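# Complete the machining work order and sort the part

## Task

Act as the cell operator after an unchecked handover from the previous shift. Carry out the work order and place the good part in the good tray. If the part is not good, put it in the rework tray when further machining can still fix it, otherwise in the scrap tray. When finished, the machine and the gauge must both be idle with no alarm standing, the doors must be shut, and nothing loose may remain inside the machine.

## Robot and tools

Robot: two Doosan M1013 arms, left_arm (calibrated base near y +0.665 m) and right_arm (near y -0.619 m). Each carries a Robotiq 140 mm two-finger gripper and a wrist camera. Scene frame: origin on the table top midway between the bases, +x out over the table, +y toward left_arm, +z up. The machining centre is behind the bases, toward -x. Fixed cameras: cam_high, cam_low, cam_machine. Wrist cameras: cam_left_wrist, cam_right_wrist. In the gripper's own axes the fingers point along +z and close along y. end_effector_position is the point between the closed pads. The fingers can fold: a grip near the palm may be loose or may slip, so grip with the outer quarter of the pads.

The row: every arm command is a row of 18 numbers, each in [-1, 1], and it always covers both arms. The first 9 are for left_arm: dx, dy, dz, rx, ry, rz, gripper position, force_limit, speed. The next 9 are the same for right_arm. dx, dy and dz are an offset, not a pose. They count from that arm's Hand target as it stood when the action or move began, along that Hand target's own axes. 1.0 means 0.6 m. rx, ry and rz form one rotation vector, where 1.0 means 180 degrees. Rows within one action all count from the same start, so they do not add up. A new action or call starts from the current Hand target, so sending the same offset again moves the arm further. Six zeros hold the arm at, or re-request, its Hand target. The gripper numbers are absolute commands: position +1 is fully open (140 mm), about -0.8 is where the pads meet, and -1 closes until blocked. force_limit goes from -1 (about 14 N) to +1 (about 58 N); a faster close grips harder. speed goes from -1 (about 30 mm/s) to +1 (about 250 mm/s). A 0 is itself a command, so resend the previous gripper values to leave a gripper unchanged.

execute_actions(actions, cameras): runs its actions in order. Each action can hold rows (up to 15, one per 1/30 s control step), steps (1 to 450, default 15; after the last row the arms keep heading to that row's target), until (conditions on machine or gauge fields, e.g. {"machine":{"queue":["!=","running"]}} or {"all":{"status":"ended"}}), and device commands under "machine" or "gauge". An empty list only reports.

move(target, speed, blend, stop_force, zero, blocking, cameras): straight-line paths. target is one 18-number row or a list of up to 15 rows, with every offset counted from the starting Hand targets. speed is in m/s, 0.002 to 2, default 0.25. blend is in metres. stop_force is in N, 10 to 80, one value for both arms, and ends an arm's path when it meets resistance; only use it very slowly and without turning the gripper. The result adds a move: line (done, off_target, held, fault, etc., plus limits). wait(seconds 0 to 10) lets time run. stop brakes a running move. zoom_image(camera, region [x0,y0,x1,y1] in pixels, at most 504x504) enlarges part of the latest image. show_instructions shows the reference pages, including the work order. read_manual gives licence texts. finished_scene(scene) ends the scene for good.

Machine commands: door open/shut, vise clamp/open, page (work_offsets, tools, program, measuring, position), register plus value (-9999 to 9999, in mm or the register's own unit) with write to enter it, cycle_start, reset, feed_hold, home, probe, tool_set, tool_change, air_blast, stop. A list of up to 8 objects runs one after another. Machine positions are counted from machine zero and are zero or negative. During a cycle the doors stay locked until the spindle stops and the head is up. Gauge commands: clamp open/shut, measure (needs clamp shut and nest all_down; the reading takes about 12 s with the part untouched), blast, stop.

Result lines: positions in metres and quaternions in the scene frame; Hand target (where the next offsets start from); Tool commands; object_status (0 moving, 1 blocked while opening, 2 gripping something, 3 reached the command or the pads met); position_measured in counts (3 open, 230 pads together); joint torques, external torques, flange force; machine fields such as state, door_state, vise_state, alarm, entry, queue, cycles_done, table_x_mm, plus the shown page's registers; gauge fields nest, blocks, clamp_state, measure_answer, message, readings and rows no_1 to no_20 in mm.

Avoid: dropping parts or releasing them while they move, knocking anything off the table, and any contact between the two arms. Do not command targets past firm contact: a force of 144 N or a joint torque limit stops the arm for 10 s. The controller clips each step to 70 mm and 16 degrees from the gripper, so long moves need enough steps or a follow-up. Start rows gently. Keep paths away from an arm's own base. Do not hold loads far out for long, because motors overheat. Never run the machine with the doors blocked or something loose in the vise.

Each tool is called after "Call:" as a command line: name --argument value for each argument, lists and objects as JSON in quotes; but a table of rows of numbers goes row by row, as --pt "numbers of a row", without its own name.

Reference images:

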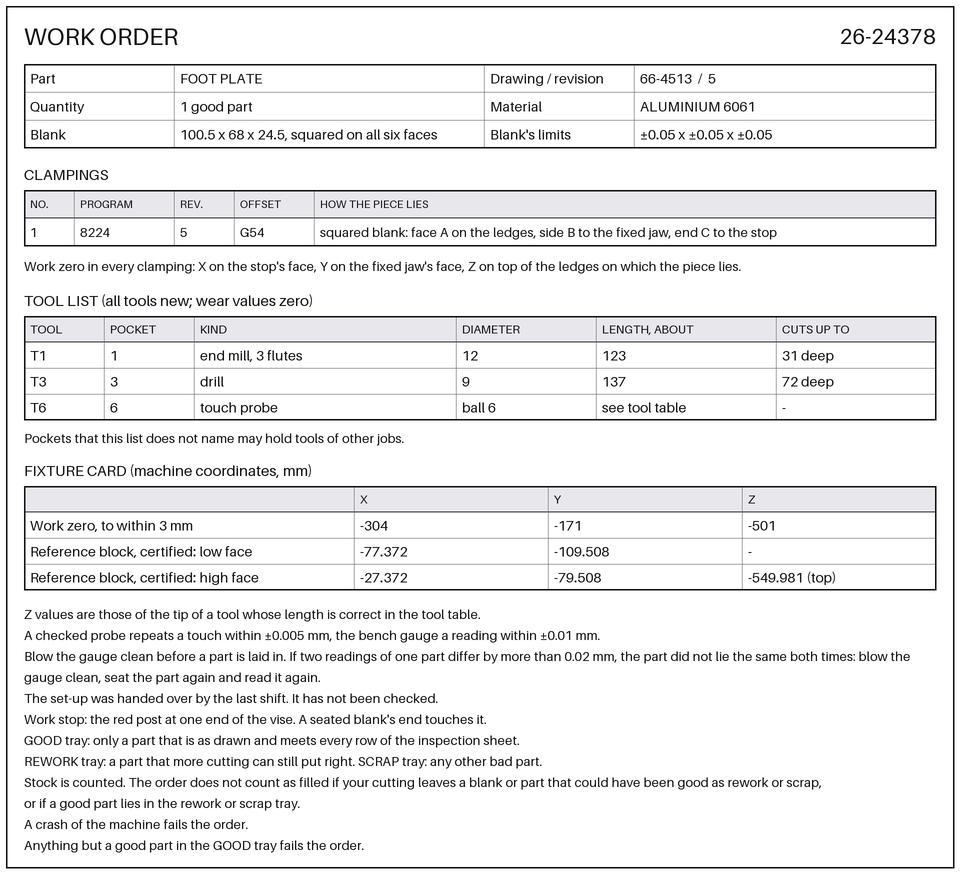

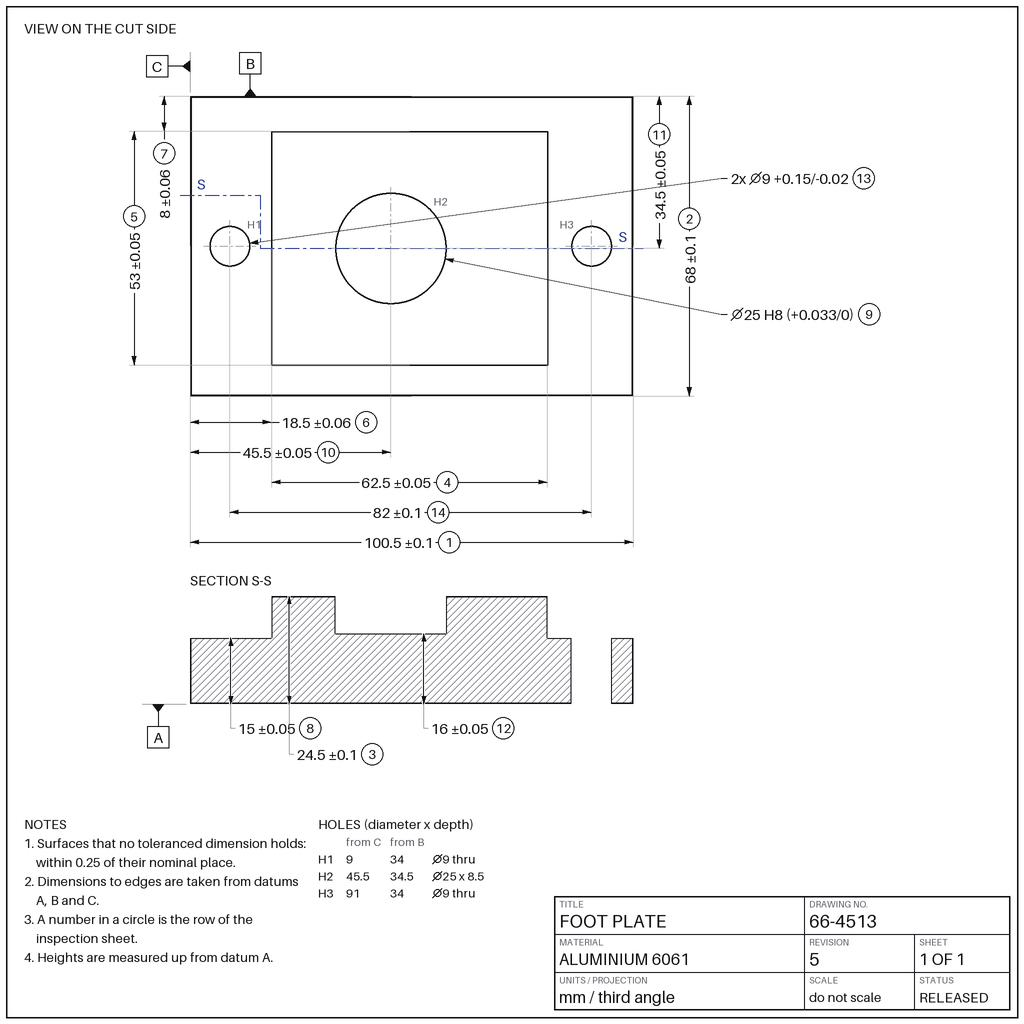

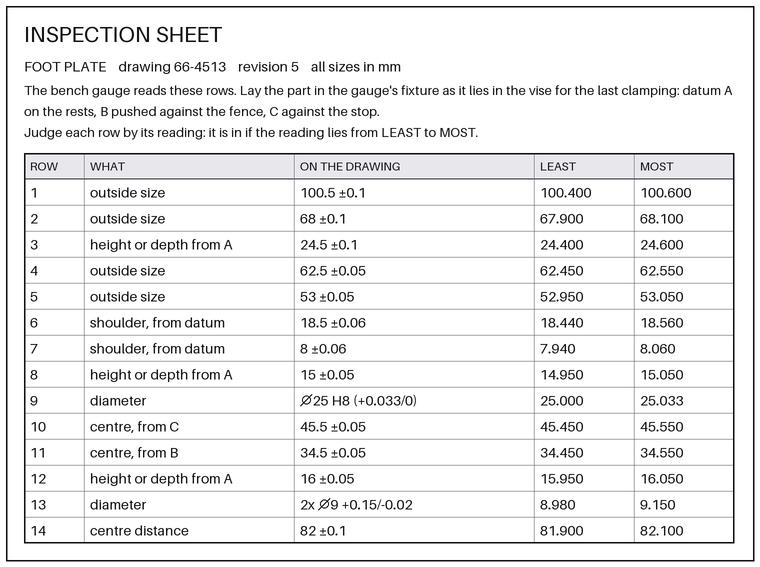

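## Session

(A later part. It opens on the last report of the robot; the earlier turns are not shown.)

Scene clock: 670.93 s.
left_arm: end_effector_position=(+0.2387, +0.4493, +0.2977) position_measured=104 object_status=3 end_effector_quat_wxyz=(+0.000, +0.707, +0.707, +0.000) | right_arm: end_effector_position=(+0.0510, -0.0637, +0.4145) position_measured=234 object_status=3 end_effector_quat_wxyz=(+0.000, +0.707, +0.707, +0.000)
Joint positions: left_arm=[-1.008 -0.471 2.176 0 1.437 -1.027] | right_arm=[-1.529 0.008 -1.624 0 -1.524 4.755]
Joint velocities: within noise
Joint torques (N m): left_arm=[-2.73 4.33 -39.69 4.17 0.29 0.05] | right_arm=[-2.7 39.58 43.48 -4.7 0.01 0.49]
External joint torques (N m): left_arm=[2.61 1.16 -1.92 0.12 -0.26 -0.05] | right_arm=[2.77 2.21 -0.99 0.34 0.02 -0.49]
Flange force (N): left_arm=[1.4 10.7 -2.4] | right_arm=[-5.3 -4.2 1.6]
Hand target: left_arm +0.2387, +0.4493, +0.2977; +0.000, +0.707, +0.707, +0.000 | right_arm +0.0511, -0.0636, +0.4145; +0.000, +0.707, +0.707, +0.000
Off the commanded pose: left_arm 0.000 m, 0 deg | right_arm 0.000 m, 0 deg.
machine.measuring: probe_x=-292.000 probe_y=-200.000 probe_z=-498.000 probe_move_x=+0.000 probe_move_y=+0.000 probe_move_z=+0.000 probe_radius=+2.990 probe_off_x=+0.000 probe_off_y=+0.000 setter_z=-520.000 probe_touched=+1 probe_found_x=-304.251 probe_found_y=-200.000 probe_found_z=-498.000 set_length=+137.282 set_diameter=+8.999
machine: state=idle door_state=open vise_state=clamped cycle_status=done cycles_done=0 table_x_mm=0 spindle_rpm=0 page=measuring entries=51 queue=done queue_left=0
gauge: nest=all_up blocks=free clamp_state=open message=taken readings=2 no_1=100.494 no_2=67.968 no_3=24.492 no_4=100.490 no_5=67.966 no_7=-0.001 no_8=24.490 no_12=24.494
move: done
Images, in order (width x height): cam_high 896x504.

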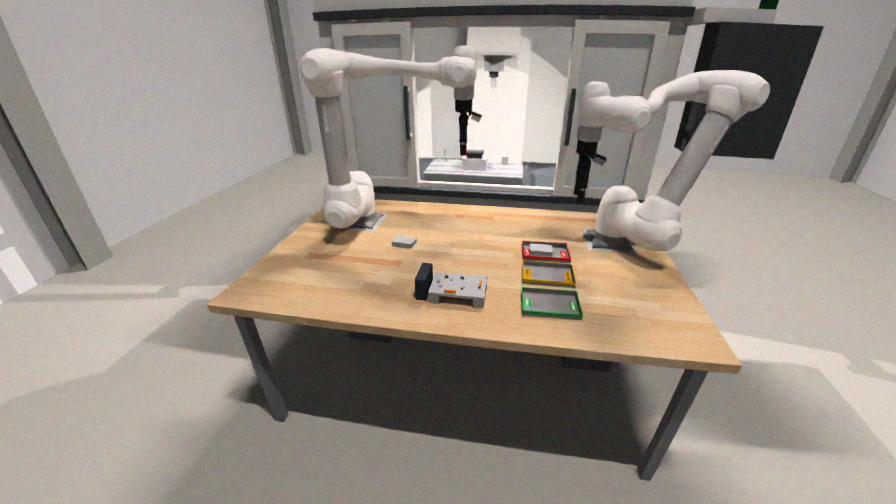

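Call:
execute_actions --actions '[{"machine":[{"door":"shut"},{"register":"probe_x","value":-292,"write":true},{"register":"probe_y","value":-180,"write":true},{"register":"probe_z","value":-470,"write":true},{"register":"probe_move_z","value":-14,"write":true},{"probe":true}],"steps":450,"until":{"machine":{"queue":["!=","running"]}}},{"machine":[{"register":"probe_x","value":-215,"write":true},{"register":"probe_y","value":-230,"write":true},{"probe":true}],"steps":300,"until":{"machine":{"queue":["!=","running"]}}}]' --cameras '[]'

Call:
wait --seconds 0.1 --cameras '[]'

Scene clock: 695.87 s.
left_arm: end_effector_position=(+0.2387, +0.4493, +0.2977) position_measured=104 object_status=3 end_effector_quat_wxyz=(+0.000, +0.707, +0.707, +0.000) | right_arm: end_effector_position=(+0.0511, -0.0636, +0.4145) position_measured=234 object_status=3 end_effector_quat_wxyz=(+0.000, +0.707, +0.707, +0.000)
Joint positions: left_arm=[-1.008 -0.471 2.176 0 1.437 -1.027] | right_arm=[-1.529 0.008 -1.624 0 -1.524 4.755]
Joint velocities: within noise
Joint torques (N m): left_arm=[-2.29 4.44 -39.73 4.19 0.36 0.09] | right_arm=[-3.61 39.64 44.11 -4.4 0.06 0.31]
External joint torques (N m): left_arm=[2.25 1.15 -1.54 0.07 -0.32 -0.09] | right_arm=[3.69 1.68 -1.77 0.05 -0.01 -0.31]
External joint torques at the end of the 1st action: left_arm=[2.75 1.17 -1.77 0.11 -0.31 -0.08] | right_arm=[3.73 2.27 -1.32 0.06 0.01 -0.29]
Flange force (N): left_arm=[0.9 9.3 -1.7] | right_arm=[-5.8 -6.2 2.9]
Flange force at the end of the 1st action (N): left_arm=[1.7 11.1 -2.1] | right_arm=[-6.1 -6.3 2.1]
Hand target: left_arm +0.2387, +0.4493, +0.2977; +0.000, +0.707, +0.707, +0.000 | right_arm +0.0511, -0.0636, +0.4145; +0.000, +0.707, +0.707, +0.000
Tool commands: left_gripper/position=+0.2 left_gripper/force_limit=+0.0 left_gripper/speed=-0.9 right_gripper/position=-1.0 right_gripper/force_limit=+0.0 right_gripper/speed=+0.0
Off the commanded pose: left_arm 0.000 m, 0 deg | right_arm 0.000 m, 0 deg.
machine.measuring: probe_x=-215.000 probe_y=-230.000 probe_z=-470.000 probe_move_x=+0.000 probe_move_y=+0.000 probe_move_z=-14.000 probe_radius=+2.990 probe_off_x=+0.000 probe_off_y=+0.000 setter_z=-520.000 probe_touched=+1 probe_found_x=-215.000 probe_found_y=-230.000 probe_found_z=-478.308 set_length=+137.282 set_diameter=+8.999
machine: state=idle door_state=shut vise_state=clamped cycle_status=done cycles_done=0 table_x_mm=0 spindle_rpm=0 page=measuring entries=59 queue=done queue_left=0
gauge: nest=all_up blocks=free clamp_state=open message=taken readings=2 no_1=100.494 no_2=67.968 no_3=24.492 no_4=100.490 no_5=67.966 no_7=-0.001 no_8=24.490 no_12=24.494
No camera images: "cameras" was empty.

Scene clock: 695.97 s.
left_arm: end_effector_position=(+0.2387, +0.4493, +0.2977) position_measured=104 object_status=3 end_effector_quat_wxyz=(+0.000, +0.707, +0.707, +0.000) | right_arm: end_effector_position=(+0.0511, -0.0636, +0.4145) position_measured=234 object_status=3 end_effector_quat_wxyz=(+0.000, +0.707, +0.707, +0.000)
Joint positions: left_arm=[-1.008 -0.471 2.176 0 1.437 -1.027] | right_arm=[-1.529 0.008 -1.624 0 -1.524 4.755]
Joint velocities: within noise
Joint torques (N m): left_arm=[-2.41 4.64 -39.87 4.19 0.33 0.09] | right_arm=[-3.53 39.75 44.1 -4.36 0.06 0.31]
External joint torques (N m): left_arm=[2.47 0.82 -1.36 0.06 -0.29 -0.09] | right_arm=[3.54 2.62 -1.31 -0.03 -0.02 -0.31]
Flange force (N): left_arm=[2.0 9.5 -1.5] | right_arm=[-6.6 -5.9 2.0]
Hand target: left_arm +0.2387, +0.4493, +0.2977; +0.000, +0.707, +0.707, +0.000 | right_arm +0.0511, -0.0636, +0.4145; +0.000, +0.707, +0.707, +0.000
Tool commands: left_gripper/position=+0.2 left_gripper/force_limit=+0.0 left_gripper/speed=-0.9 right_gripper/position=-1.0 right_gripper/force_limit=+0.0 right_gripper/speed=+0.0
Off the commanded pose: left_arm 0.000 m, 0 deg | right_arm 0.000 m, 0 deg.
machine.measuring: probe_x=-215.000 probe_y=-230.000 probe_z=-470.000 probe_move_x=+0.000 probe_move_y=+0.000 probe_move_z=-14.000 probe_radius=+2.990 probe_off_x=+0.000 probe_off_y=+0.000 setter_z=-520.000 probe_touched=+1 probe_found_x=-215.000 probe_found_y=-230.000 probe_found_z=-478.308 set_length=+137.282 set_diameter=+8.999
machine: state=idle door_state=shut vise_state=clamped cycle_status=done cycles_done=0 table_x_mm=0 spindle_rpm=0 page=measuring entries=59 queue=done queue_left=0
gauge: nest=all_up blocks=free clamp_state=open message=taken readings=2 no_1=100.494 no_2=67.968 no_3=24.492 no_4=100.490 no_5=67.966 no_7=-0.001 no_8=24.490 no_12=24.494
wait: 0.10 s
No camera images: "cameras" was empty.

Call:
execute_actions --actions '[{"machine":[{"register":"probe_x","value":-292,"write":true},{"register":"probe_y","value":-180,"write":true},{"probe":true}],"steps":300,"until":{"machine":{"queue":["!=","running"]}}}]' --cameras '[]'

Call:
execute_actions --actions '[{"machine":[{"register":"probe_move_z","value":0,"write":true},{"register":"probe_x","value":-194,"write":true},{"register":"probe_z","value":-486,"write":true},{"register":"probe_move_x","value":-13,"write":true},{"probe":true}],"steps":300,"until":{"machine":{"queue":["!=","running"]}}}]' --cameras '[]'

Scene clock: 714.90 s.
left_arm: end_effector_position=(+0.2387, +0.4493, +0.2977) position_measured=104 object_status=3 end_effector_quat_wxyz=(+0.000, +0.707, +0.707, +0.000) | right_arm: end_effector_position=(+0.0511, -0.0636, +0.4145) position_measured=234 object_status=3 end_effector_quat_wxyz=(+0.000, +0.707, +0.707, +0.000)
Joint positions: left_arm=[-1.008 -0.471 2.176 0 1.437 -1.027] | right_arm=[-1.529 0.008 -1.624 0 -1.524 4.755]
Joint velocities: within noise
Joint torques (N m): left_arm=[-2.37 4.49 -39.78 4.2 0.36 0.09] | right_arm=[-3.74 39.64 44.14 -4.44 0.02 0.3]
External joint torques (N m): left_arm=[2.41 0.95 -1.54 0.07 -0.32 -0.09] | right_arm=[3.77 2.45 -1.47 0.06 0.02 -0.3]
Flange force (N): left_arm=[1.5 9.6 -1.7] | right_arm=[-6.6 -6.4 2.4]
Hand target: left_arm +0.2387, +0.4493, +0.2977; +0.000, +0.707, +0.707, +0.000 | right_arm +0.0511, -0.0636, +0.4145; +0.000, +0.707, +0.707, +0.000
Tool commands: left_gripper/position=+0.2 left_gripper/force_limit=+0.0 left_gripper/speed=-0.9 right_gripper/position=-1.0 right_gripper/force_limit=+0.0 right_gripper/speed=+0.0
Off the commanded pose: left_arm 0.000 m, 0 deg | right_arm 0.000 m, 0 deg.
machine.measuring: probe_x=-292.000 probe_y=-180.000 probe_z=-470.000 probe_move_x=+0.000 probe_move_y=+0.000 probe_move_z=-14.000 probe_radius=+2.990 probe_off_x=+0.000 probe_off_y=+0.000 setter_z=-520.000 probe_touched=+1 probe_found_x=-292.000 probe_found_y=-180.000 probe_found_z=-478.307 set_length=+137.282 set_diameter=+8.999
machine: state=idle door_state=shut vise_state=clamped cycle_status=done cycles_done=0 table_x_mm=0 spindle_rpm=0 page=measuring entries=62 queue=done queue_left=0
gauge: nest=all_up blocks=free clamp_state=open message=taken readings=2 no_1=100.494 no_2=67.968 no_3=24.492 no_4=100.490 no_5=67.966 no_7=-0.001 no_8=24.490 no_12=24.494
No camera images: "cameras" was empty.

Scene clock: 722.87 s.
left_arm: end_effector_position=(+0.2387, +0.4493, +0.2977) position_measured=104 object_status=3 end_effector_quat_wxyz=(+0.000, +0.707, +0.707, +0.000) | right_arm: end_effector_position=(+0.0511, -0.0636, +0.4145) position_measured=234 object_status=3 end_effector_quat_wxyz=(+0.000, +0.707, +0.707, +0.000)
Joint positions: left_arm=[-1.008 -0.471 2.176 0 1.437 -1.027] | right_arm=[-1.529 0.008 -1.624 0 -1.524 4.755]
Joint velocities: within noise
Joint torques (N m): left_arm=[-2.41 4.41 -39.76 4.18 0.32 0.11] | right_arm=[-3.7 39.56 44.12 -4.39 0.03 0.31]
External joint torques (N m): left_arm=[2.43 1 -1.82 0.11 -0.3 -0.11] | right_arm=[3.7 2.46 -1.58 0.03 0.01 -0.31]
Flange force (N): left_arm=[1.2 9.8 -2.2] | right_arm=[-6.8 -6.3 2.5]
Hand target: left_arm +0.2387, +0.4493, +0.2977; +0.000, +0.707, +0.707, +0.000 | right_arm +0.0511, -0.0636, +0.4145; +0.000, +0.707, +0.707, +0.000
Tool commands: left_gripper/position=+0.2 left_gripper/force_limit=+0.0 left_gripper/speed=-0.9 right_gripper/position=-1.0 right_gripper/force_limit=+0.0 right_gripper/speed=+0.0
Off the commanded pose: left_arm 0.000 m, 0 deg | right_arm 0.000 m, 0 deg.
machine.measuring: probe_x=-194.000 probe_y=-180.000 probe_z=-486.000 probe_move_x=-13.000 probe_move_y=+0.000 probe_move_z=+0.000 probe_radius=+2.990 probe_off_x=+0.000 probe_off_y=+0.000 setter_z=-520.000 probe_touched=+1 probe_found_x=-203.574 probe_found_y=-180.000 probe_found_z=-486.000 set_length=+137.282 set_diameter=+8.999
machine: state=idle door_state=shut vise_state=clamped cycle_status=done cycles_done=0 table_x_mm=0 spindle_rpm=0 page=measuring entries=67 queue=done queue_left=0
gauge: nest=all_up blocks=free clamp_state=open message=taken readings=2 no_1=100.494 no_2=67.968 no_3=24.492 no_4=100.490 no_5=67.966 no_7=-0.001 no_8=24.490 no_12=24.494
No camera images: "cameras" was empty.

Call:
execute_actions --actions '[{"machine":[{"register":"probe_y","value":-225,"write":true},{"probe":true}],"steps":300,"until":{"machine":{"queue":["!=","running"]}}}]' --cameras '["cam_machine"]'

Scene clock: 745.63 s.
left_arm: end_effector_position=(+0.2387, +0.4493, +0.2977) position_measured=104 object_status=3 end_effector_quat_wxyz=(+0.000, +0.707, +0.707, +0.000) | right_arm: end_effector_position=(+0.0511, -0.0636, +0.4145) position_measured=234 object_status=3 end_effector_quat_wxyz=(+0.000, +0.707, +0.707, +0.000)
Joint positions: left_arm=[-1.008 -0.471 2.176 0 1.437 -1.027] | right_arm=[-1.529 0.008 -1.624 0 -1.524 4.755]
Joint velocities: within noise
Joint torques (N m): left_arm=[-2.3 4.59 -39.75 4.17 0.32 0.08] | right_arm=[-3.79 39.71 44.26 -4.43 0.07 0.3]
External joint torques (N m): left_arm=[2.31 0.78 -1.87 0.11 -0.29 -0.08] | right_arm=[3.78 2.8 -1.41 0.03 -0.03 -0.3]
Flange force (N): left_arm=[1.4 9.3 -2.4] | right_arm=[-7.1 -6.4 2.2]
Hand target: left_arm +0.2387, +0.4493, +0.2977; +0.000, +0.707, +0.707, +0.000 | right_arm +0.0511, -0.0636, +0.4145; +0.000, +0.707, +0.707, +0.000
Tool commands: left_gripper/position=+0.2 left_gripper/force_limit=+0.0 left_gripper/speed=-0.9 right_gripper/position=-1.0 right_gripper/force_limit=+0.0 right_gripper/speed=+0.0
Off the commanded pose: left_arm 0.000 m, 0 deg | right_arm 0.000 m, 0 deg.
machine.measuring: probe_x=-194.000 probe_y=-225.000 probe_z=-486.000 probe_move_x=-13.000 probe_move_y=+0.000 probe_move_z=+0.000 probe_radius=+2.990 probe_off_x=+0.000 probe_off_y=+0.000 setter_z=-520.000 probe_touched=+1 probe_found_x=-203.576 probe_found_y=-225.000 probe_found_z=-486.000 set_length=+137.282 set_diameter=+8.999
machine: state=idle door_state=shut vise_state=clamped cycle_status=done cycles_done=0 table_x_mm=0 spindle_rpm=0 page=measuring entries=69 queue=done queue_left=0
gauge: nest=all_up blocks=free clamp_state=open message=taken readings=2 no_1=100.494 no_2=67.968 no_3=24.492 no_4=100.490 no_5=67.966 no_7=-0.001 no_8=24.490 no_12=24.494
Images, in order (width x height): cam_machine 896x504.

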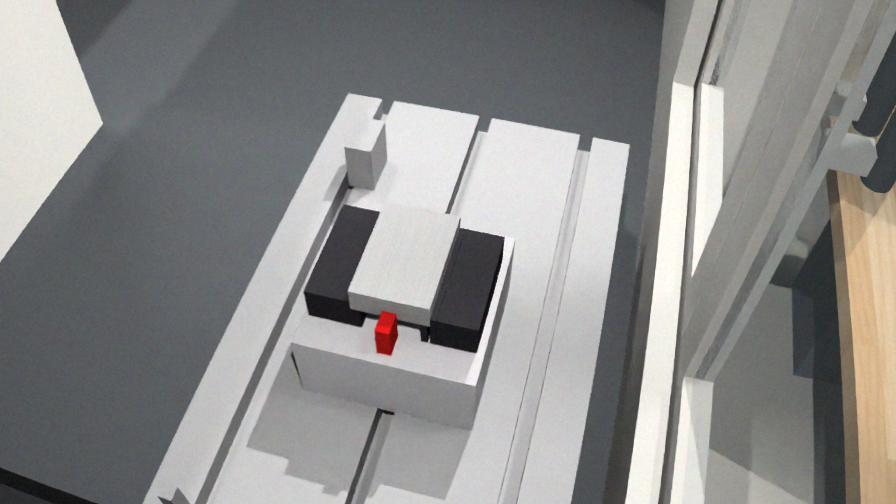

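Call:
execute_actions --actions '[{"machine":[{"register":"probe_move_x","value":0,"write":true},{"register":"g54_x","value":-304.067,"write":true,"page":"work_offsets"},{"cycle_start":true}],"steps":30},{"steps":450,"until":{"machine":{"state":["!=","running"]}}},{"steps":450,"until":{"machine":{"state":["!=","running"]}}},{"steps":450,"until":{"machine":{"state":["!=","running"]}}},{"steps":450,"until":{"machine":{"state":["!=","running"]}}}]' --cameras '[]'

Call:
execute_actions --actions '[{"steps":450,"until":{"machine":{"state":["!=","running"]}}},{"steps":450,"until":{"machine":{"state":["!=","running"]}}},{"steps":450,"until":{"machine":{"state":["!=","running"]}}},{"steps":450,"until":{"machine":{"state":["!=","running"]}}}]' --cameras '["cam_machine"]'

Scene clock: 814.53 s.
left_arm: end_effector_position=(+0.2387, +0.4493, +0.2977) position_measured=104 object_status=3 end_effector_quat_wxyz=(+0.000, +0.707, +0.707, +0.000) | right_arm: end_effector_position=(+0.0511, -0.0636, +0.4145) position_measured=234 object_status=3 end_effector_quat_wxyz=(+0.000, +0.707, +0.707, +0.000)
Joint positions: left_arm=[-1.008 -0.471 2.176 0 1.437 -1.027] | right_arm=[-1.529 0.008 -1.624 0 -1.524 4.755]
Joint velocities: within noise
Joint torques (N m): left_arm=[-2.33 4.39 -39.69 4.18 0.33 0.08] | right_arm=[-3.52 39.48 44.09 -4.4 0.02 0.33]
External joint torques (N m): left_arm=[2.28 1.11 -1.83 0.1 -0.3 -0.08] | right_arm=[3.57 2.5 -1.51 0.03 0.02 -0.33]
External joint torques at the end of the 1st action: left_arm=[2.71 1.11 -1.65 0.11 -0.31 -0.08] | right_arm=[3.72 2.22 -1.63 0 -0.03 -0.29]
External joint torques at the end of the 2nd action: left_arm=[2.54 0.86 -1.76 0.1 -0.29 -0.1] | right_arm=[3.68 2.21 -1.52 0.04 -0.02 -0.29]
External joint torques at the end of the 3rd action: left_arm=[2.48 1.01 -1.73 0.1 -0.3 -0.1] | right_arm=[3.77 2.2 -1.53 0.02 -0.01 -0.3]
External joint torques at the end of the 4th action: left_arm=[2.26 1.12 -1.76 0.04 -0.33 -0.07] | right_arm=[3.74 2.66 -1.38 0.02 -0.03 -0.28]
Flange force (N): left_arm=[0.8 9.5 -2.2] | right_arm=[-6.7 -6.0 2.4]
Flange force at the end of the 1st action (N): left_arm=[1.8 10.8 -1.9] | right_arm=[-6.5 -6.3 2.6]
Flange force at the end of the 2nd action (N): left_arm=[1.8 9.9 -2.1] | right_arm=[-6.3 -6.2 2.4]
Flange force at the end of the 3rd action (N): left_arm=[1.4 9.9 -2.1] | right_arm=[-6.3 -6.4 2.4]
Flange force at the end of the 4th action (N): left_arm=[0.9 9.5 -2.0] | right_arm=[-6.8 -6.4 2.1]
Hand target: left_arm +0.2387, +0.4493, +0.2977; +0.000, +0.707, +0.707, +0.000 | right_arm +0.0511, -0.0636, +0.4145; +0.000, +0.707, +0.707, +0.000
Tool commands: left_gripper/position=+0.2 left_gripper/force_limit=+0.0 left_gripper/speed=-0.9 right_gripper/position=-1.0 right_gripper/force_limit=+0.0 right_gripper/speed=+0.0
Off the commanded pose: left_arm 0.000 m, 0 deg | right_arm 0.000 m, 0 deg.
machine.work_offsets: g54_x=-304.067 g54_y=-168.996 g54_z=-502.802 g55_x=+0.000 g55_y=+0.000 g55_z=+0.000 g56_x=+0.000 g56_y=+0.000 g56_z=+0.000
machine: state=running door_state=shut vise_state=clamped cycle_status=moving cycles_done=0 table_x_mm=140 spindle_rpm=7958 page=work_offsets entries=72 queue=running queue_left=0
gauge: nest=all_up blocks=free clamp_state=open message=taken readings=2 no_1=100.494 no_2=67.968 no_3=24.492 no_4=100.490 no_5=67.966 no_7=-0.001 no_8=24.490 no_12=24.494
No camera images: "cameras" was empty.

Scene clock: 871.40 s.
left_arm: end_effector_position=(+0.2387, +0.4493, +0.2977) position_measured=104 object_status=3 end_effector_quat_wxyz=(+0.000, +0.707, +0.707, +0.000) | right_arm: end_effector_position=(+0.0511, -0.0636, +0.4145) position_measured=234 object_status=3 end_effector_quat_wxyz=(+0.000, +0.707, +0.707, +0.000)
Joint positions: left_arm=[-1.008 -0.471 2.176 0 1.437 -1.027] | right_arm=[-1.529 0.008 -1.624 0 -1.524 4.755]
Joint velocities: within noise
Joint torques (N m): left_arm=[-2.2 4.52 -39.67 4.19 0.35 0.01] | right_arm=[-3.39 39.66 44.22 -4.4 0.04 0.28]
External joint torques (N m): left_arm=[2.21 0.98 -1.7 0.08 -0.31 -0.01] | right_arm=[3.49 2.14 -1.57 0.03 0.01 -0.28]
External joint torques at the end of the 1st action: left_arm=[2.42 0.83 -1.78 0.05 -0.36 -0.06] | right_arm=[3.75 2.23 -1.49 0.01 -0.01 -0.29]
External joint torques at the end of the 2nd action: left_arm=[2.21 1.03 -1.69 0.09 -0.32 -0.1] | right_arm=[3.76 2.3 -1.61 0.03 -0.02 -0.29]
External joint torques at the end of the 3rd action: left_arm=[2.3 1.3 -1.69 0.13 -0.29 -0.05] | right_arm=[3.61 2.56 -1.36 0.01 -0.02 -0.31]
Flange force (N): left_arm=[1.1 9.3 -2.0] | right_arm=[-6.2 -5.9 2.6]
Flange force at the end of the 1st action (N): left_arm=[1.6 9.7 -2.1] | right_arm=[-6.3 -6.4 2.4]
Flange force at the end of the 2nd action (N): left_arm=[0.9 9.1 -1.9] | right_arm=[-6.6 -6.4 2.6]
Flange force at the end of the 3rd action (N): left_arm=[0.8 9.9 -1.9] | right_arm=[-6.6 -6.1 2.1]
Hand target: left_arm +0.2387, +0.4493, +0.2977; +0.000, +0.707, +0.707, +0.000 | right_arm +0.0511, -0.0636, +0.4145; +0.000, +0.707, +0.707, +0.000
Tool commands: left_gripper/position=+0.2 left_gripper/force_limit=+0.0 left_gripper/speed=-0.9 right_gripper/position=-1.0 right_gripper/force_limit=+0.0 right_gripper/speed=+0.0
Off the commanded pose: left_arm 0.000 m, 0 deg | right_arm 0.000 m, 0 deg.
machine.work_offsets: g54_x=-304.067 g54_y=-168.996 g54_z=-502.802 g55_x=+0.000 g55_y=+0.000 g55_z=+0.000 g56_x=+0.000 g56_y=+0.000 g56_z=+0.000
machine: state=done door_state=shut vise_state=clamped cycle_status=done cycles_done=1 table_x_mm=0 spindle_rpm=0 page=work_offsets entries=72 queue=done queue_left=0
gauge: nest=all_up blocks=free clamp_state=open message=taken readings=2 no_1=100.494 no_2=67.968 no_3=24.492 no_4=100.490 no_5=67.966 no_7=-0.001 no_8=24.490 no_12=24.494
Images, in order (width x height): cam_machine 896x504.

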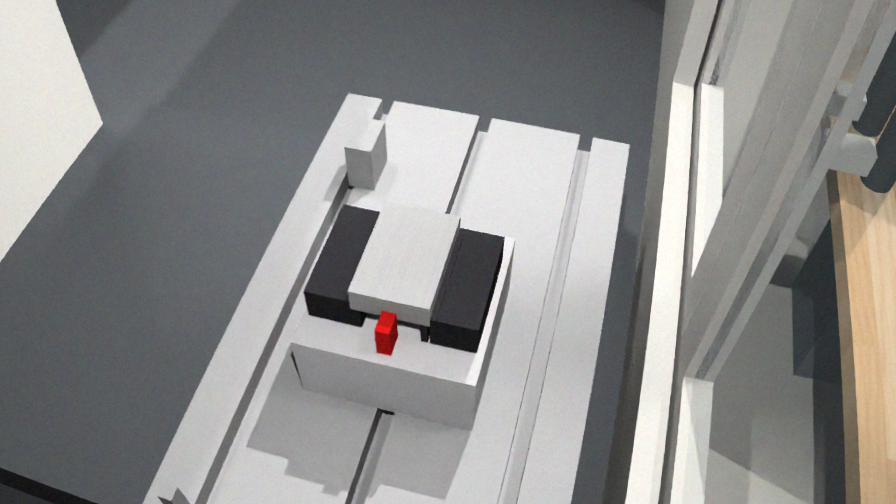

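Call:
execute_actions --actions '[{"machine":[{"air_blast":true},{"register":"g54_x","value":-304.252,"write":true},{"door":"open"}],"gauge":{"blast":true},"rows":[[0,0,0,0,0,0,0.2,0,-0.9,0,0,0,0,0,0,0.2,0,-0.5]],"steps":350,"until":{"machine":{"door_state":"open"}}}]' --cameras '[]'

Call:
move --pt "0 0 0 0 0 0 0.2 0 -0.9 -0.0167 -0.667 0 0 0 0 0.2 0 -0.5" --pt "0 0 0 0 0 0 0.2 0 -0.9 -0.0337 -1.0 0.16 0 0 0 0.2 0 -0.5" --speed 0.3 --blend 0.05 --cameras '[]'

Scene clock: 885.53 s.
left_arm: end_effector_position=(+0.2387, +0.4493, +0.2977) position_measured=104 object_status=3 end_effector_quat_wxyz=(+0.000, +0.707, +0.707, +0.000) | right_arm: end_effector_position=(+0.0511, -0.0636, +0.4145) position_measured=104 object_status=3 end_effector_quat_wxyz=(+0.000, +0.707, +0.707, +0.000)
Joint positions: left_arm=[-1.008 -0.471 2.176 0 1.437 -1.027] | right_arm=[-1.529 0.008 -1.624 0 -1.524 4.755]
Joint velocities: within noise
Joint torques (N m): left_arm=[-2.18 4.37 -39.66 4.21 0.3 0.09] | right_arm=[-3.79 39.79 44.05 -4.37 0.03 0.31]
External joint torques (N m): left_arm=[2.09 1.08 -1.96 0.08 -0.28 -0.09] | right_arm=[3.87 1.94 -1.58 0.02 0 -0.31]
Flange force (N): left_arm=[0.4 8.9 -2.5] | right_arm=[-6.0 -6.5 2.6]
Hand target: left_arm +0.2387, +0.4493, +0.2977; +0.000, +0.707, +0.707, +0.000 | right_arm +0.0511, -0.0636, +0.4145; +0.000, +0.707, +0.707, +0.000
Off the commanded pose: left_arm 0.000 m, 0 deg | right_arm 0.000 m, 0 deg.
machine.work_offsets: g54_x=-304.252 g54_y=-168.996 g54_z=-502.802 g55_x=+0.000 g55_y=+0.000 g55_z=+0.000 g56_x=+0.000 g56_y=+0.000 g56_z=+0.000
machine: state=done door_state=open vise_state=clamped cycle_status=done cycles_done=1 table_x_mm=0 spindle_rpm=0 page=work_offsets entries=74 queue=running queue_left=0
gauge: nest=all_up blocks=free clamp_state=open message=taken readings=2 no_1=100.494 no_2=67.968 no_3=24.492 no_4=100.490 no_5=67.966 no_7=-0.001 no_8=24.490 no_12=24.494
No camera images: "cameras" was empty.

Scene clock: 888.10 s.
left_arm: end_effector_position=(+0.2387, +0.4493, +0.2977) position_measured=104 object_status=3 end_effector_quat_wxyz=(+0.000, +0.707, +0.707, +0.000) | right_arm: end_effector_position=(-0.5489, -0.0842, +0.3187) position_measured=104 object_status=3 end_effector_quat_wxyz=(-0.001, +0.707, +0.707, +0.000)
Joint positions: left_arm=[-1.008 -0.471 2.176 0 1.437 -1.027] | right_arm=[-0.694 -0.398 -1.303 -0.001 -1.439 5.59]
Joint velocities: within noise
Joint torques (N m): left_arm=[-2.45 4.38 -39.62 4.18 0.37 0.09] | right_arm=[-2.38 80.95 43.69 -4.43 0.07 0.32]
External joint torques (N m): left_arm=[2.56 0.91 -2.22 0.14 -0.35 -0.09] | right_arm=[2.49 2.56 -1.26 0.04 -0.05 -0.32]
Flange force (N): left_arm=[1.3 10.4 -2.8] | right_arm=[-6.9 3.6 1.2]
Hand target: left_arm +0.2387, +0.4493, +0.2977; +0.000, +0.707, +0.707, +0.000 | right_arm -0.5489, -0.0843, +0.3186; +0.000, +0.707, +0.707, +0.000
Off the commanded pose: left_arm 0.000 m, 0 deg | right_arm 0.000 m, 0 deg.
machine.work_offsets: g54_x=-304.252 g54_y=-168.996 g54_z=-502.802 g55_x=+0.000 g55_y=+0.000 g55_z=+0.000 g56_x=+0.000 g56_y=+0.000 g56_z=+0.000
machine: state=done door_state=open vise_state=clamped cycle_status=done cycles_done=1 table_x_mm=0 spindle_rpm=0 page=work_offsets entries=74 queue=done queue_left=0
gauge: nest=all_up blocks=free clamp_state=open message=taken readings=2 no_1=100.494 no_2=67.968 no_3=24.492 no_4=100.490 no_5=67.966 no_7=-0.001 no_8=24.490 no_12=24.494
move: done
No camera images: "cameras" was empty.

Call:
move --pt "0 0 0 0 0 0 0.2 0 -0.9 -0.0077 -0.3518 0.04 0 0 0 0.2 0 -0.5" --pt "0 0 0 0 0 0 0.2 0 -0.9 -0.0077 -0.3518 0.116 0 0 0 0.2 0 -0.5" --speed '[0.25,0.06]' --cameras '["cam_right_wrist"]'

Call:
execute_actions --actions '[{"rows":[[0,0,0,0,0,0,0.2,0,-0.9,0,0,0,0,0,0,-1,0,-1]],"steps":75},{"machine":{"vise":"open"},"steps":45}]' --cameras '["cam_right_wrist"]'

Scene clock: 903.03 s.
left_arm: end_effector_position=(+0.2387, +0.4493, +0.2977) position_measured=104 object_status=3 end_effector_quat_wxyz=(+0.000, +0.707, +0.707, +0.000) | right_arm: end_effector_position=(-0.7600, -0.0890, +0.2491) position_measured=104 object_status=3 end_effector_quat_wxyz=(+0.000, +0.707, +0.707, +0.000)
Joint positions: left_arm=[-1.008 -0.471 2.176 0 1.437 -1.027] | right_arm=[-0.55 -0.705 -0.943 -0.001 -1.493 5.734]
Joint velocities: within noise
Joint torques (N m): left_arm=[-2.47 4.27 -39.8 4.22 0.34 0.08] | right_arm=[-3.34 105.81 43.64 -4.41 0.14 0.3]
External joint torques (N m): left_arm=[2.39 1.19 -1.71 0.05 -0.31 -0.08] | right_arm=[3.72 4.41 -1.24 0.02 -0.12 -0.3]
Flange force (N): left_arm=[1.0 9.9 -2.0] | right_arm=[-10.1 8.8 1.0]
Hand target: left_arm +0.2387, +0.4493, +0.2977; +0.000, +0.707, +0.707, +0.000 | right_arm -0.7600, -0.0890, +0.2490; +0.000, +0.707, +0.707, +0.000
Off the commanded pose: left_arm 0.000 m, 0 deg | right_arm 0.000 m, 0 deg.
machine.work_offsets: g54_x=-304.252 g54_y=-168.996 g54_z=-502.802 g55_x=+0.000 g55_y=+0.000 g55_z=+0.000 g56_x=+0.000 g56_y=+0.000 g56_z=+0.000
machine: state=done door_state=open vise_state=clamped cycle_status=done cycles_done=1 table_x_mm=0 spindle_rpm=0 page=work_offsets entries=74 queue=done queue_left=0
gauge: nest=all_up blocks=free clamp_state=open message=taken readings=2 no_1=100.494 no_2=67.968 no_3=24.492 no_4=100.490 no_5=67.966 no_7=-0.001 no_8=24.490 no_12=24.494
move: done
camera_calibration:
cam_right_wrist: T_world_to_cam=[[0.999893, -0.0140252, 0.00418446, 0.765241], [-0.0146025, -0.936583, 0.350143, -0.179504], [-0.000991743, -0.350166, -0.936687, 0.346452], [0, 0, 0, 1]] pos_world=[-0.767437, -0.0360719, 0.384167]
Images, in order (width x height): cam_right_wrist 896x504.

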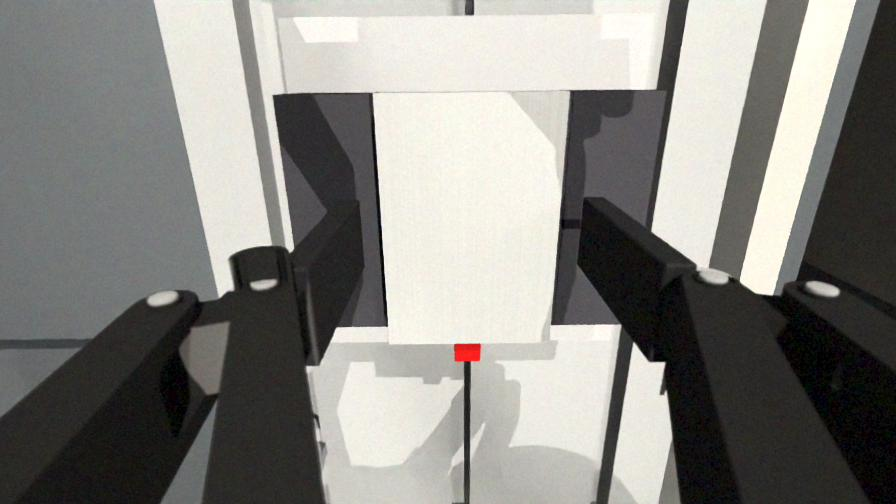

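Scene clock: 907.23 s.
left_arm: end_effector_position=(+0.2387, +0.4493, +0.2977) position_measured=104 object_status=3 end_effector_quat_wxyz=(+0.000, +0.707, +0.707, +0.000) | right_arm: end_effector_position=(-0.7600, -0.0890, +0.2490) position_measured=225 object_status=2 end_effector_quat_wxyz=(+0.000, +0.707, +0.707, +0.000)
Joint positions: left_arm=[-1.008 -0.471 2.176 0 1.437 -1.027] | right_arm=[-0.55 -0.705 -0.943 -0.001 -1.493 5.734]
Joint velocities: within noise
Joint torques (N m): left_arm=[-2.26 4.47 -39.8 4.27 0.36 0.09] | right_arm=[-4.57 101.13 40.54 -4.95 -0.39 0.3]
External joint torques (N m): left_arm=[2.5 0.87 -1.69 0.02 -0.32 -0.09] | right_arm=[4.81 9.69 2.03 0.54 0.41 -0.3]
External joint torques at the end of the 1st action: left_arm=[2.64 1.37 -1.78 0.08 -0.3 -0.04] | right_arm=[3.74 9.27 2.32 0.22 -0.17 -0.29]
Flange force (N): left_arm=[1.7 9.8 -2.0] | right_arm=[-11.1 8.3 -3.9]
Flange force at the end of the 1st action (N): left_arm=[1.2 11.0 -2.0] | right_arm=[-8.7 6.7 -5.3]
Hand target: left_arm +0.2387, +0.4493, +0.2977; +0.000, +0.707, +0.707, +0.000 | right_arm -0.7600, -0.0890, +0.2490; +0.000, +0.707, +0.707, +0.000
Off the commanded pose: left_arm 0.000 m, 0 deg | right_arm 0.000 m, 0 deg.
machine.work_offsets: g54_x=-304.252 g54_y=-168.996 g54_z=-502.802 g55_x=+0.000 g55_y=+0.000 g55_z=+0.000 g56_x=+0.000 g56_y=+0.000 g56_z=+0.000
machine: state=idle door_state=open vise_state=open cycle_status=done cycles_done=1 table_x_mm=0 spindle_rpm=0 page=work_offsets entries=74 queue=done queue_left=0
gauge: nest=all_up blocks=free clamp_state=open message=taken readings=2 no_1=100.494 no_2=67.968 no_3=24.492 no_4=100.490 no_5=67.966 no_7=-0.001 no_8=24.490 no_12=24.494
camera_calibration:
cam_right_wrist: T_world_to_cam=[[0.999893, -0.0140252, 0.00418446, 0.765241], [-0.0146025, -0.936583, 0.350143, -0.179469], [-0.000991743, -0.350166, -0.936687, 0.346359], [0, 0, 0, 1]] pos_world=[-0.767437, -0.0360719, 0.384067]
Images, in order (width x height): cam_right_wrist 896x504.

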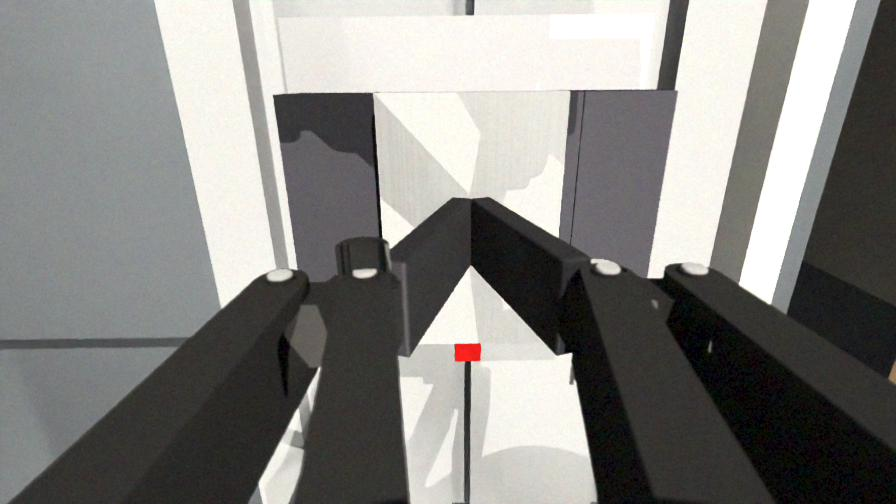

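Call:
move --target '[0,0,0,0,0,0,0.2,0,-0.9,0,0,-0.06,0,0,0,-1,0,-1]' --speed 0.05 --cameras '[]'

Call:
execute_actions --actions '[{"rows":[[0,0,0,0,0,0,0.2,0,-0.9,0,0,0,0,0,0,0.2,0,-0.5]],"steps":60}]' --cameras '["cam_right_wrist","cam_machine"]'

Call:
move --target '[0,0,0,0,0,0,0.2,0,-0.9,0,0,0.0733,0,0,0,0.2,0,-0.5]' --speed 0.02 --stop_force 15 --cameras '["cam_right_wrist"]'

Scene clock: 917.53 s.
left_arm: end_effector_position=(+0.2387, +0.4493, +0.2977) position_measured=104 object_status=3 end_effector_quat_wxyz=(+0.000, +0.707, +0.707, +0.000) | right_arm: end_effector_position=(-0.7600, -0.0890, +0.2851) position_measured=225 object_status=2 end_effector_quat_wxyz=(+0.000, +0.707, +0.707, +0.000)
Joint positions: left_arm=[-1.008 -0.471 2.176 0 1.437 -1.027] | right_arm=[-0.55 -0.702 -0.884 -0.001 -1.555 5.734]
Joint velocities: within noise
Joint torques (N m): left_arm=[-2.47 4.5 -39.7 4.18 0.3 0.08] | right_arm=[-3.35 105.42 43.95 -4.45 -0.25 0.3]
External joint torques (N m): left_arm=[2.51 0.94 -1.75 0.1 -0.27 -0.08] | right_arm=[3.65 4.42 -1.56 0.06 0.27 -0.3]
Flange force (N): left_arm=[1.6 10.0 -2.2] | right_arm=[-11.4 10.9 3.0]
Hand target: left_arm +0.2387, +0.4493, +0.2977; +0.000, +0.707, +0.707, +0.000 | right_arm -0.7600, -0.0890, +0.2850; +0.000, +0.707, +0.707, +0.000
Off the commanded pose: left_arm 0.000 m, 0 deg | right_arm 0.000 m, 0 deg.
machine.work_offsets: g54_x=-304.252 g54_y=-168.996 g54_z=-502.802 g55_x=+0.000 g55_y=+0.000 g55_z=+0.000 g56_x=+0.000 g56_y=+0.000 g56_z=+0.000
machine: state=idle door_state=open vise_state=open cycle_status=done cycles_done=1 table_x_mm=0 spindle_rpm=0 page=work_offsets entries=74 queue=done queue_left=0
gauge: nest=all_up blocks=free clamp_state=open message=taken readings=2 no_1=100.494 no_2=67.968 no_3=24.492 no_4=100.490 no_5=67.966 no_7=-0.001 no_8=24.490 no_12=24.494
move: done
No camera images: "cameras" was empty.

Scene clock: 919.73 s.
left_arm: end_effector_position=(+0.2387, +0.4493, +0.2977) position_measured=104 object_status=3 end_effector_quat_wxyz=(+0.000, +0.707, +0.707, +0.000) | right_arm: end_effector_position=(-0.7600, -0.0890, +0.2850) position_measured=104 object_status=3 end_effector_quat_wxyz=(+0.000, +0.707, +0.707, +0.000)
Joint positions: left_arm=[-1.008 -0.471 2.176 0 1.437 -1.027] | right_arm=[-0.55 -0.702 -0.884 -0.001 -1.555 5.734]
Joint velocities: within noise
Joint torques (N m): left_arm=[-2.45 4.57 -39.74 4.21 0.36 0.05] | right_arm=[-3.59 105.67 44.16 -4.41 0.05 0.28]
External joint torques (N m): left_arm=[2.5 0.81 -1.8 0.08 -0.34 -0.05] | right_arm=[3.85 4.99 -1.45 -0.01 -0.03 -0.28]
Flange force (N): left_arm=[1.8 10.0 -2.1] | right_arm=[-11.8 11.0 2.3]
Hand target: left_arm +0.2387, +0.4493, +0.2977; +0.000, +0.707, +0.707, +0.000 | right_arm -0.7600, -0.0890, +0.2850; +0.000, +0.707, +0.707, +0.000
Off the commanded pose: left_arm 0.000 m, 0 deg | right_arm 0.000 m, 0 deg.
machine.work_offsets: g54_x=-304.252 g54_y=-168.996 g54_z=-502.802 g55_x=+0.000 g55_y=+0.000 g55_z=+0.000 g56_x=+0.000 g56_y=+0.000 g56_z=+0.000
machine: state=idle door_state=open vise_state=open cycle_status=done cycles_done=1 table_x_mm=0 spindle_rpm=0 page=work_offsets entries=74 queue=done queue_left=0
gauge: nest=all_up blocks=free clamp_state=open message=taken readings=2 no_1=100.494 no_2=67.968 no_3=24.492 no_4=100.490 no_5=67.966 no_7=-0.001 no_8=24.490 no_12=24.494
camera_calibration:
cam_right_wrist: T_world_to_cam=[[0.999891, -0.0141188, 0.0042197, 0.765071], [-0.0147025, -0.936581, 0.350142, -0.192151], [-0.000991494, -0.350166, -0.936687, 0.38008], [0, 0, 0, 1]] pos_world=[-0.767437, -0.036072, 0.420068]
Images, in order (width x height): cam_machine 896x504, cam_right_wrist 896x504.

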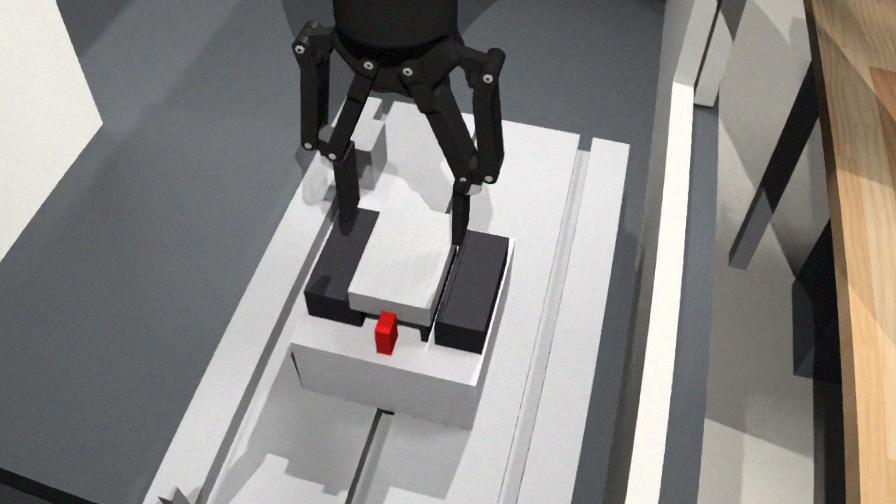

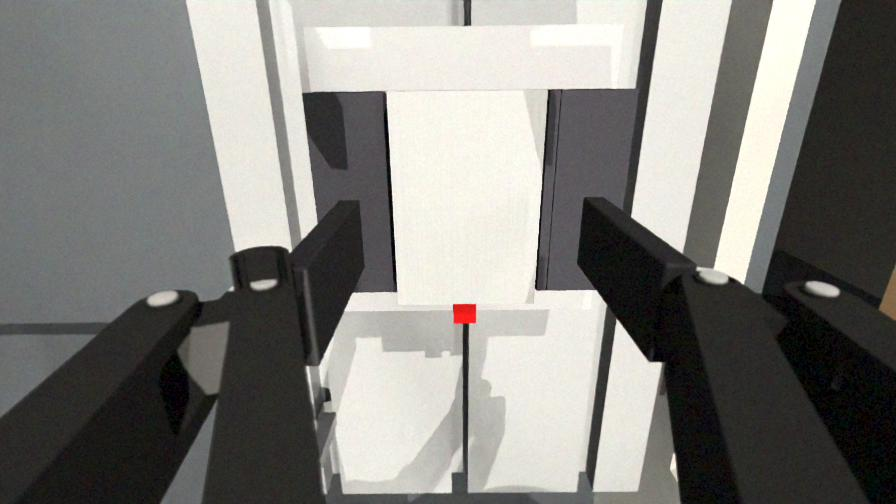

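Scene clock: 922.73 s.
left_arm: end_effector_position=(+0.2387, +0.4493, +0.2977) position_measured=104 object_status=3 end_effector_quat_wxyz=(+0.000, +0.707, +0.707, +0.000) | right_arm: end_effector_position=(-0.7600, -0.0890, +0.2410) position_measured=104 object_status=3 end_effector_quat_wxyz=(+0.000, +0.707, +0.707, +0.000)
Joint positions: left_arm=[-1.008 -0.471 2.176 0 1.437 -1.027] | right_arm=[-0.55 -0.707 -0.955 -0.001 -1.48 5.734]
Joint velocities: within noise
Joint torques (N m): left_arm=[-2.36 4.55 -39.64 4.23 0.33 0.04] | right_arm=[-3.32 105.64 43.99 -4.41 0.04 0.32]
External joint torques (N m): left_arm=[2.43 0.86 -2.06 0.08 -0.3 -0.04] | right_arm=[3.67 5 -1.54 0.01 -0.02 -0.32]
Flange force (N): left_arm=[1.4 10.0 -2.6] | right_arm=[-11.3 10.7 1.4]
Hand target: left_arm +0.2387, +0.4493, +0.2977; +0.000, +0.707, +0.707, +0.000 | right_arm -0.7600, -0.0890, +0.2411; +0.000, +0.707, +0.707, +0.000
Off the commanded pose: left_arm 0.000 m, 0 deg | right_arm 0.000 m, 0 deg.
machine.work_offsets: g54_x=-304.252 g54_y=-168.996 g54_z=-502.802 g55_x=+0.000 g55_y=+0.000 g55_z=+0.000 g56_x=+0.000 g56_y=+0.000 g56_z=+0.000
machine: state=idle door_state=open vise_state=open cycle_status=done cycles_done=1 table_x_mm=0 spindle_rpm=0 page=work_offsets entries=74 queue=done queue_left=0
gauge: nest=all_up blocks=free clamp_state=open message=taken readings=2 no_1=100.494 no_2=67.968 no_3=24.492 no_4=100.490 no_5=67.966 no_7=-0.001 no_8=24.490 no_12=24.494
move: done
camera_calibration:
cam_right_wrist: T_world_to_cam=[[0.999893, -0.0140252, 0.00418446, 0.765275], [-0.0146025, -0.936583, 0.350143, -0.176668], [-0.000991743, -0.350166, -0.936687, 0.338865], [0, 0, 0, 1]] pos_world=[-0.767437, -0.0360719, 0.376067]
Images, in order (width x height): cam_right_wrist 896x504.

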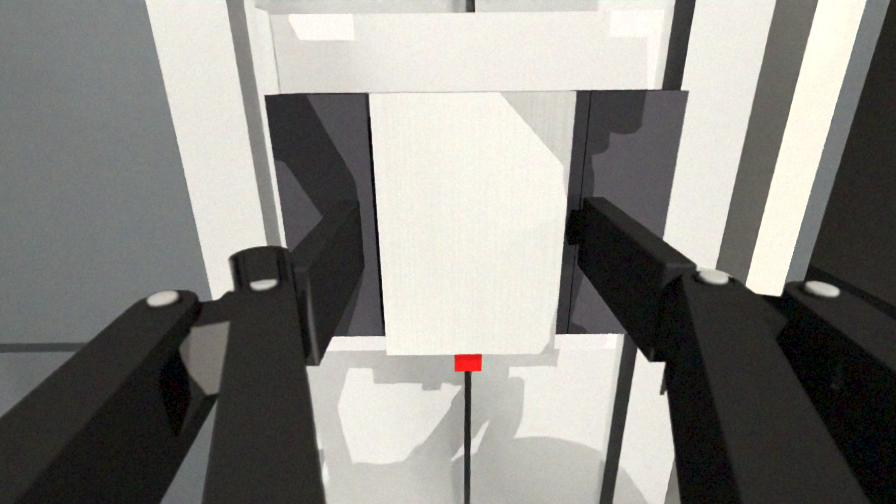

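Call:
execute_actions --actions '[{"rows":[[0,0,0,0,0,0,0.2,0,-0.9,0,0,0,0,0,0,-1,0,-1]],"steps":75}]' --cameras '["cam_right_wrist"]'

Scene clock: 930.70 s.
left_arm: end_effector_position=(+0.2387, +0.4493, +0.2977) position_measured=104 object_status=3 end_effector_quat_wxyz=(+0.000, +0.707, +0.707, +0.000) | right_arm: end_effector_position=(-0.7600, -0.0890, +0.2411) position_measured=129 object_status=2 end_effector_quat_wxyz=(+0.000, +0.707, +0.707, +0.000)
Joint positions: left_arm=[-1.008 -0.471 2.176 0 1.437 -1.027] | right_arm=[-0.55 -0.707 -0.955 -0.001 -1.48 5.734]
Joint velocities: within noise
Joint torques (N m): left_arm=[-2.36 4.63 -39.64 4.17 0.36 0.08] | right_arm=[-5.14 93.6 36.19 -5.22 -0.06 0.04]
External joint torques (N m): left_arm=[2.58 0.7 -1.91 0.13 -0.33 -0.08] | right_arm=[5.34 17.66 6.47 0.8 0.08 -0.04]
Flange force (N): left_arm=[2.0 10.0 -2.4] | right_arm=[-11.8 7.9 -12.7]
Hand target: left_arm +0.2387, +0.4493, +0.2977; +0.000, +0.707, +0.707, +0.000 | right_arm -0.7600, -0.0890, +0.2411; +0.000, +0.707, +0.707, +0.000
Off the commanded pose: left_arm 0.000 m, 0 deg | right_arm 0.000 m, 0 deg.
machine.work_offsets: g54_x=-304.252 g54_y=-168.996 g54_z=-502.802 g55_x=+0.000 g55_y=+0.000 g55_z=+0.000 g56_x=+0.000 g56_y=+0.000 g56_z=+0.000
machine: state=idle door_state=open vise_state=open cycle_status=done cycles_done=1 table_x_mm=0 spindle_rpm=0 page=work_offsets entries=74 queue=done queue_left=0
gauge: nest=all_up blocks=free clamp_state=open message=taken readings=2 no_1=100.494 no_2=67.968 no_3=24.492 no_4=100.490 no_5=67.966 no_7=-0.001 no_8=24.490 no_12=24.494
camera_calibration:
cam_right_wrist: T_world_to_cam=[[0.999893, -0.0140252, 0.00418446, 0.765275], [-0.0146025, -0.936583, 0.350143, -0.176668], [-0.000991743, -0.350166, -0.936687, 0.338865], [0, 0, 0, 1]] pos_world=[-0.767437, -0.0360719, 0.376067]
Images, in order (width x height): cam_right_wrist 896x504.

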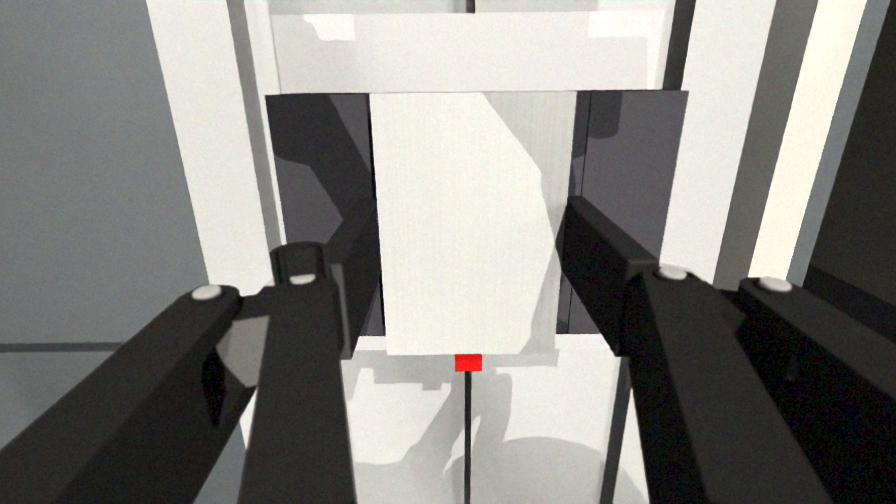

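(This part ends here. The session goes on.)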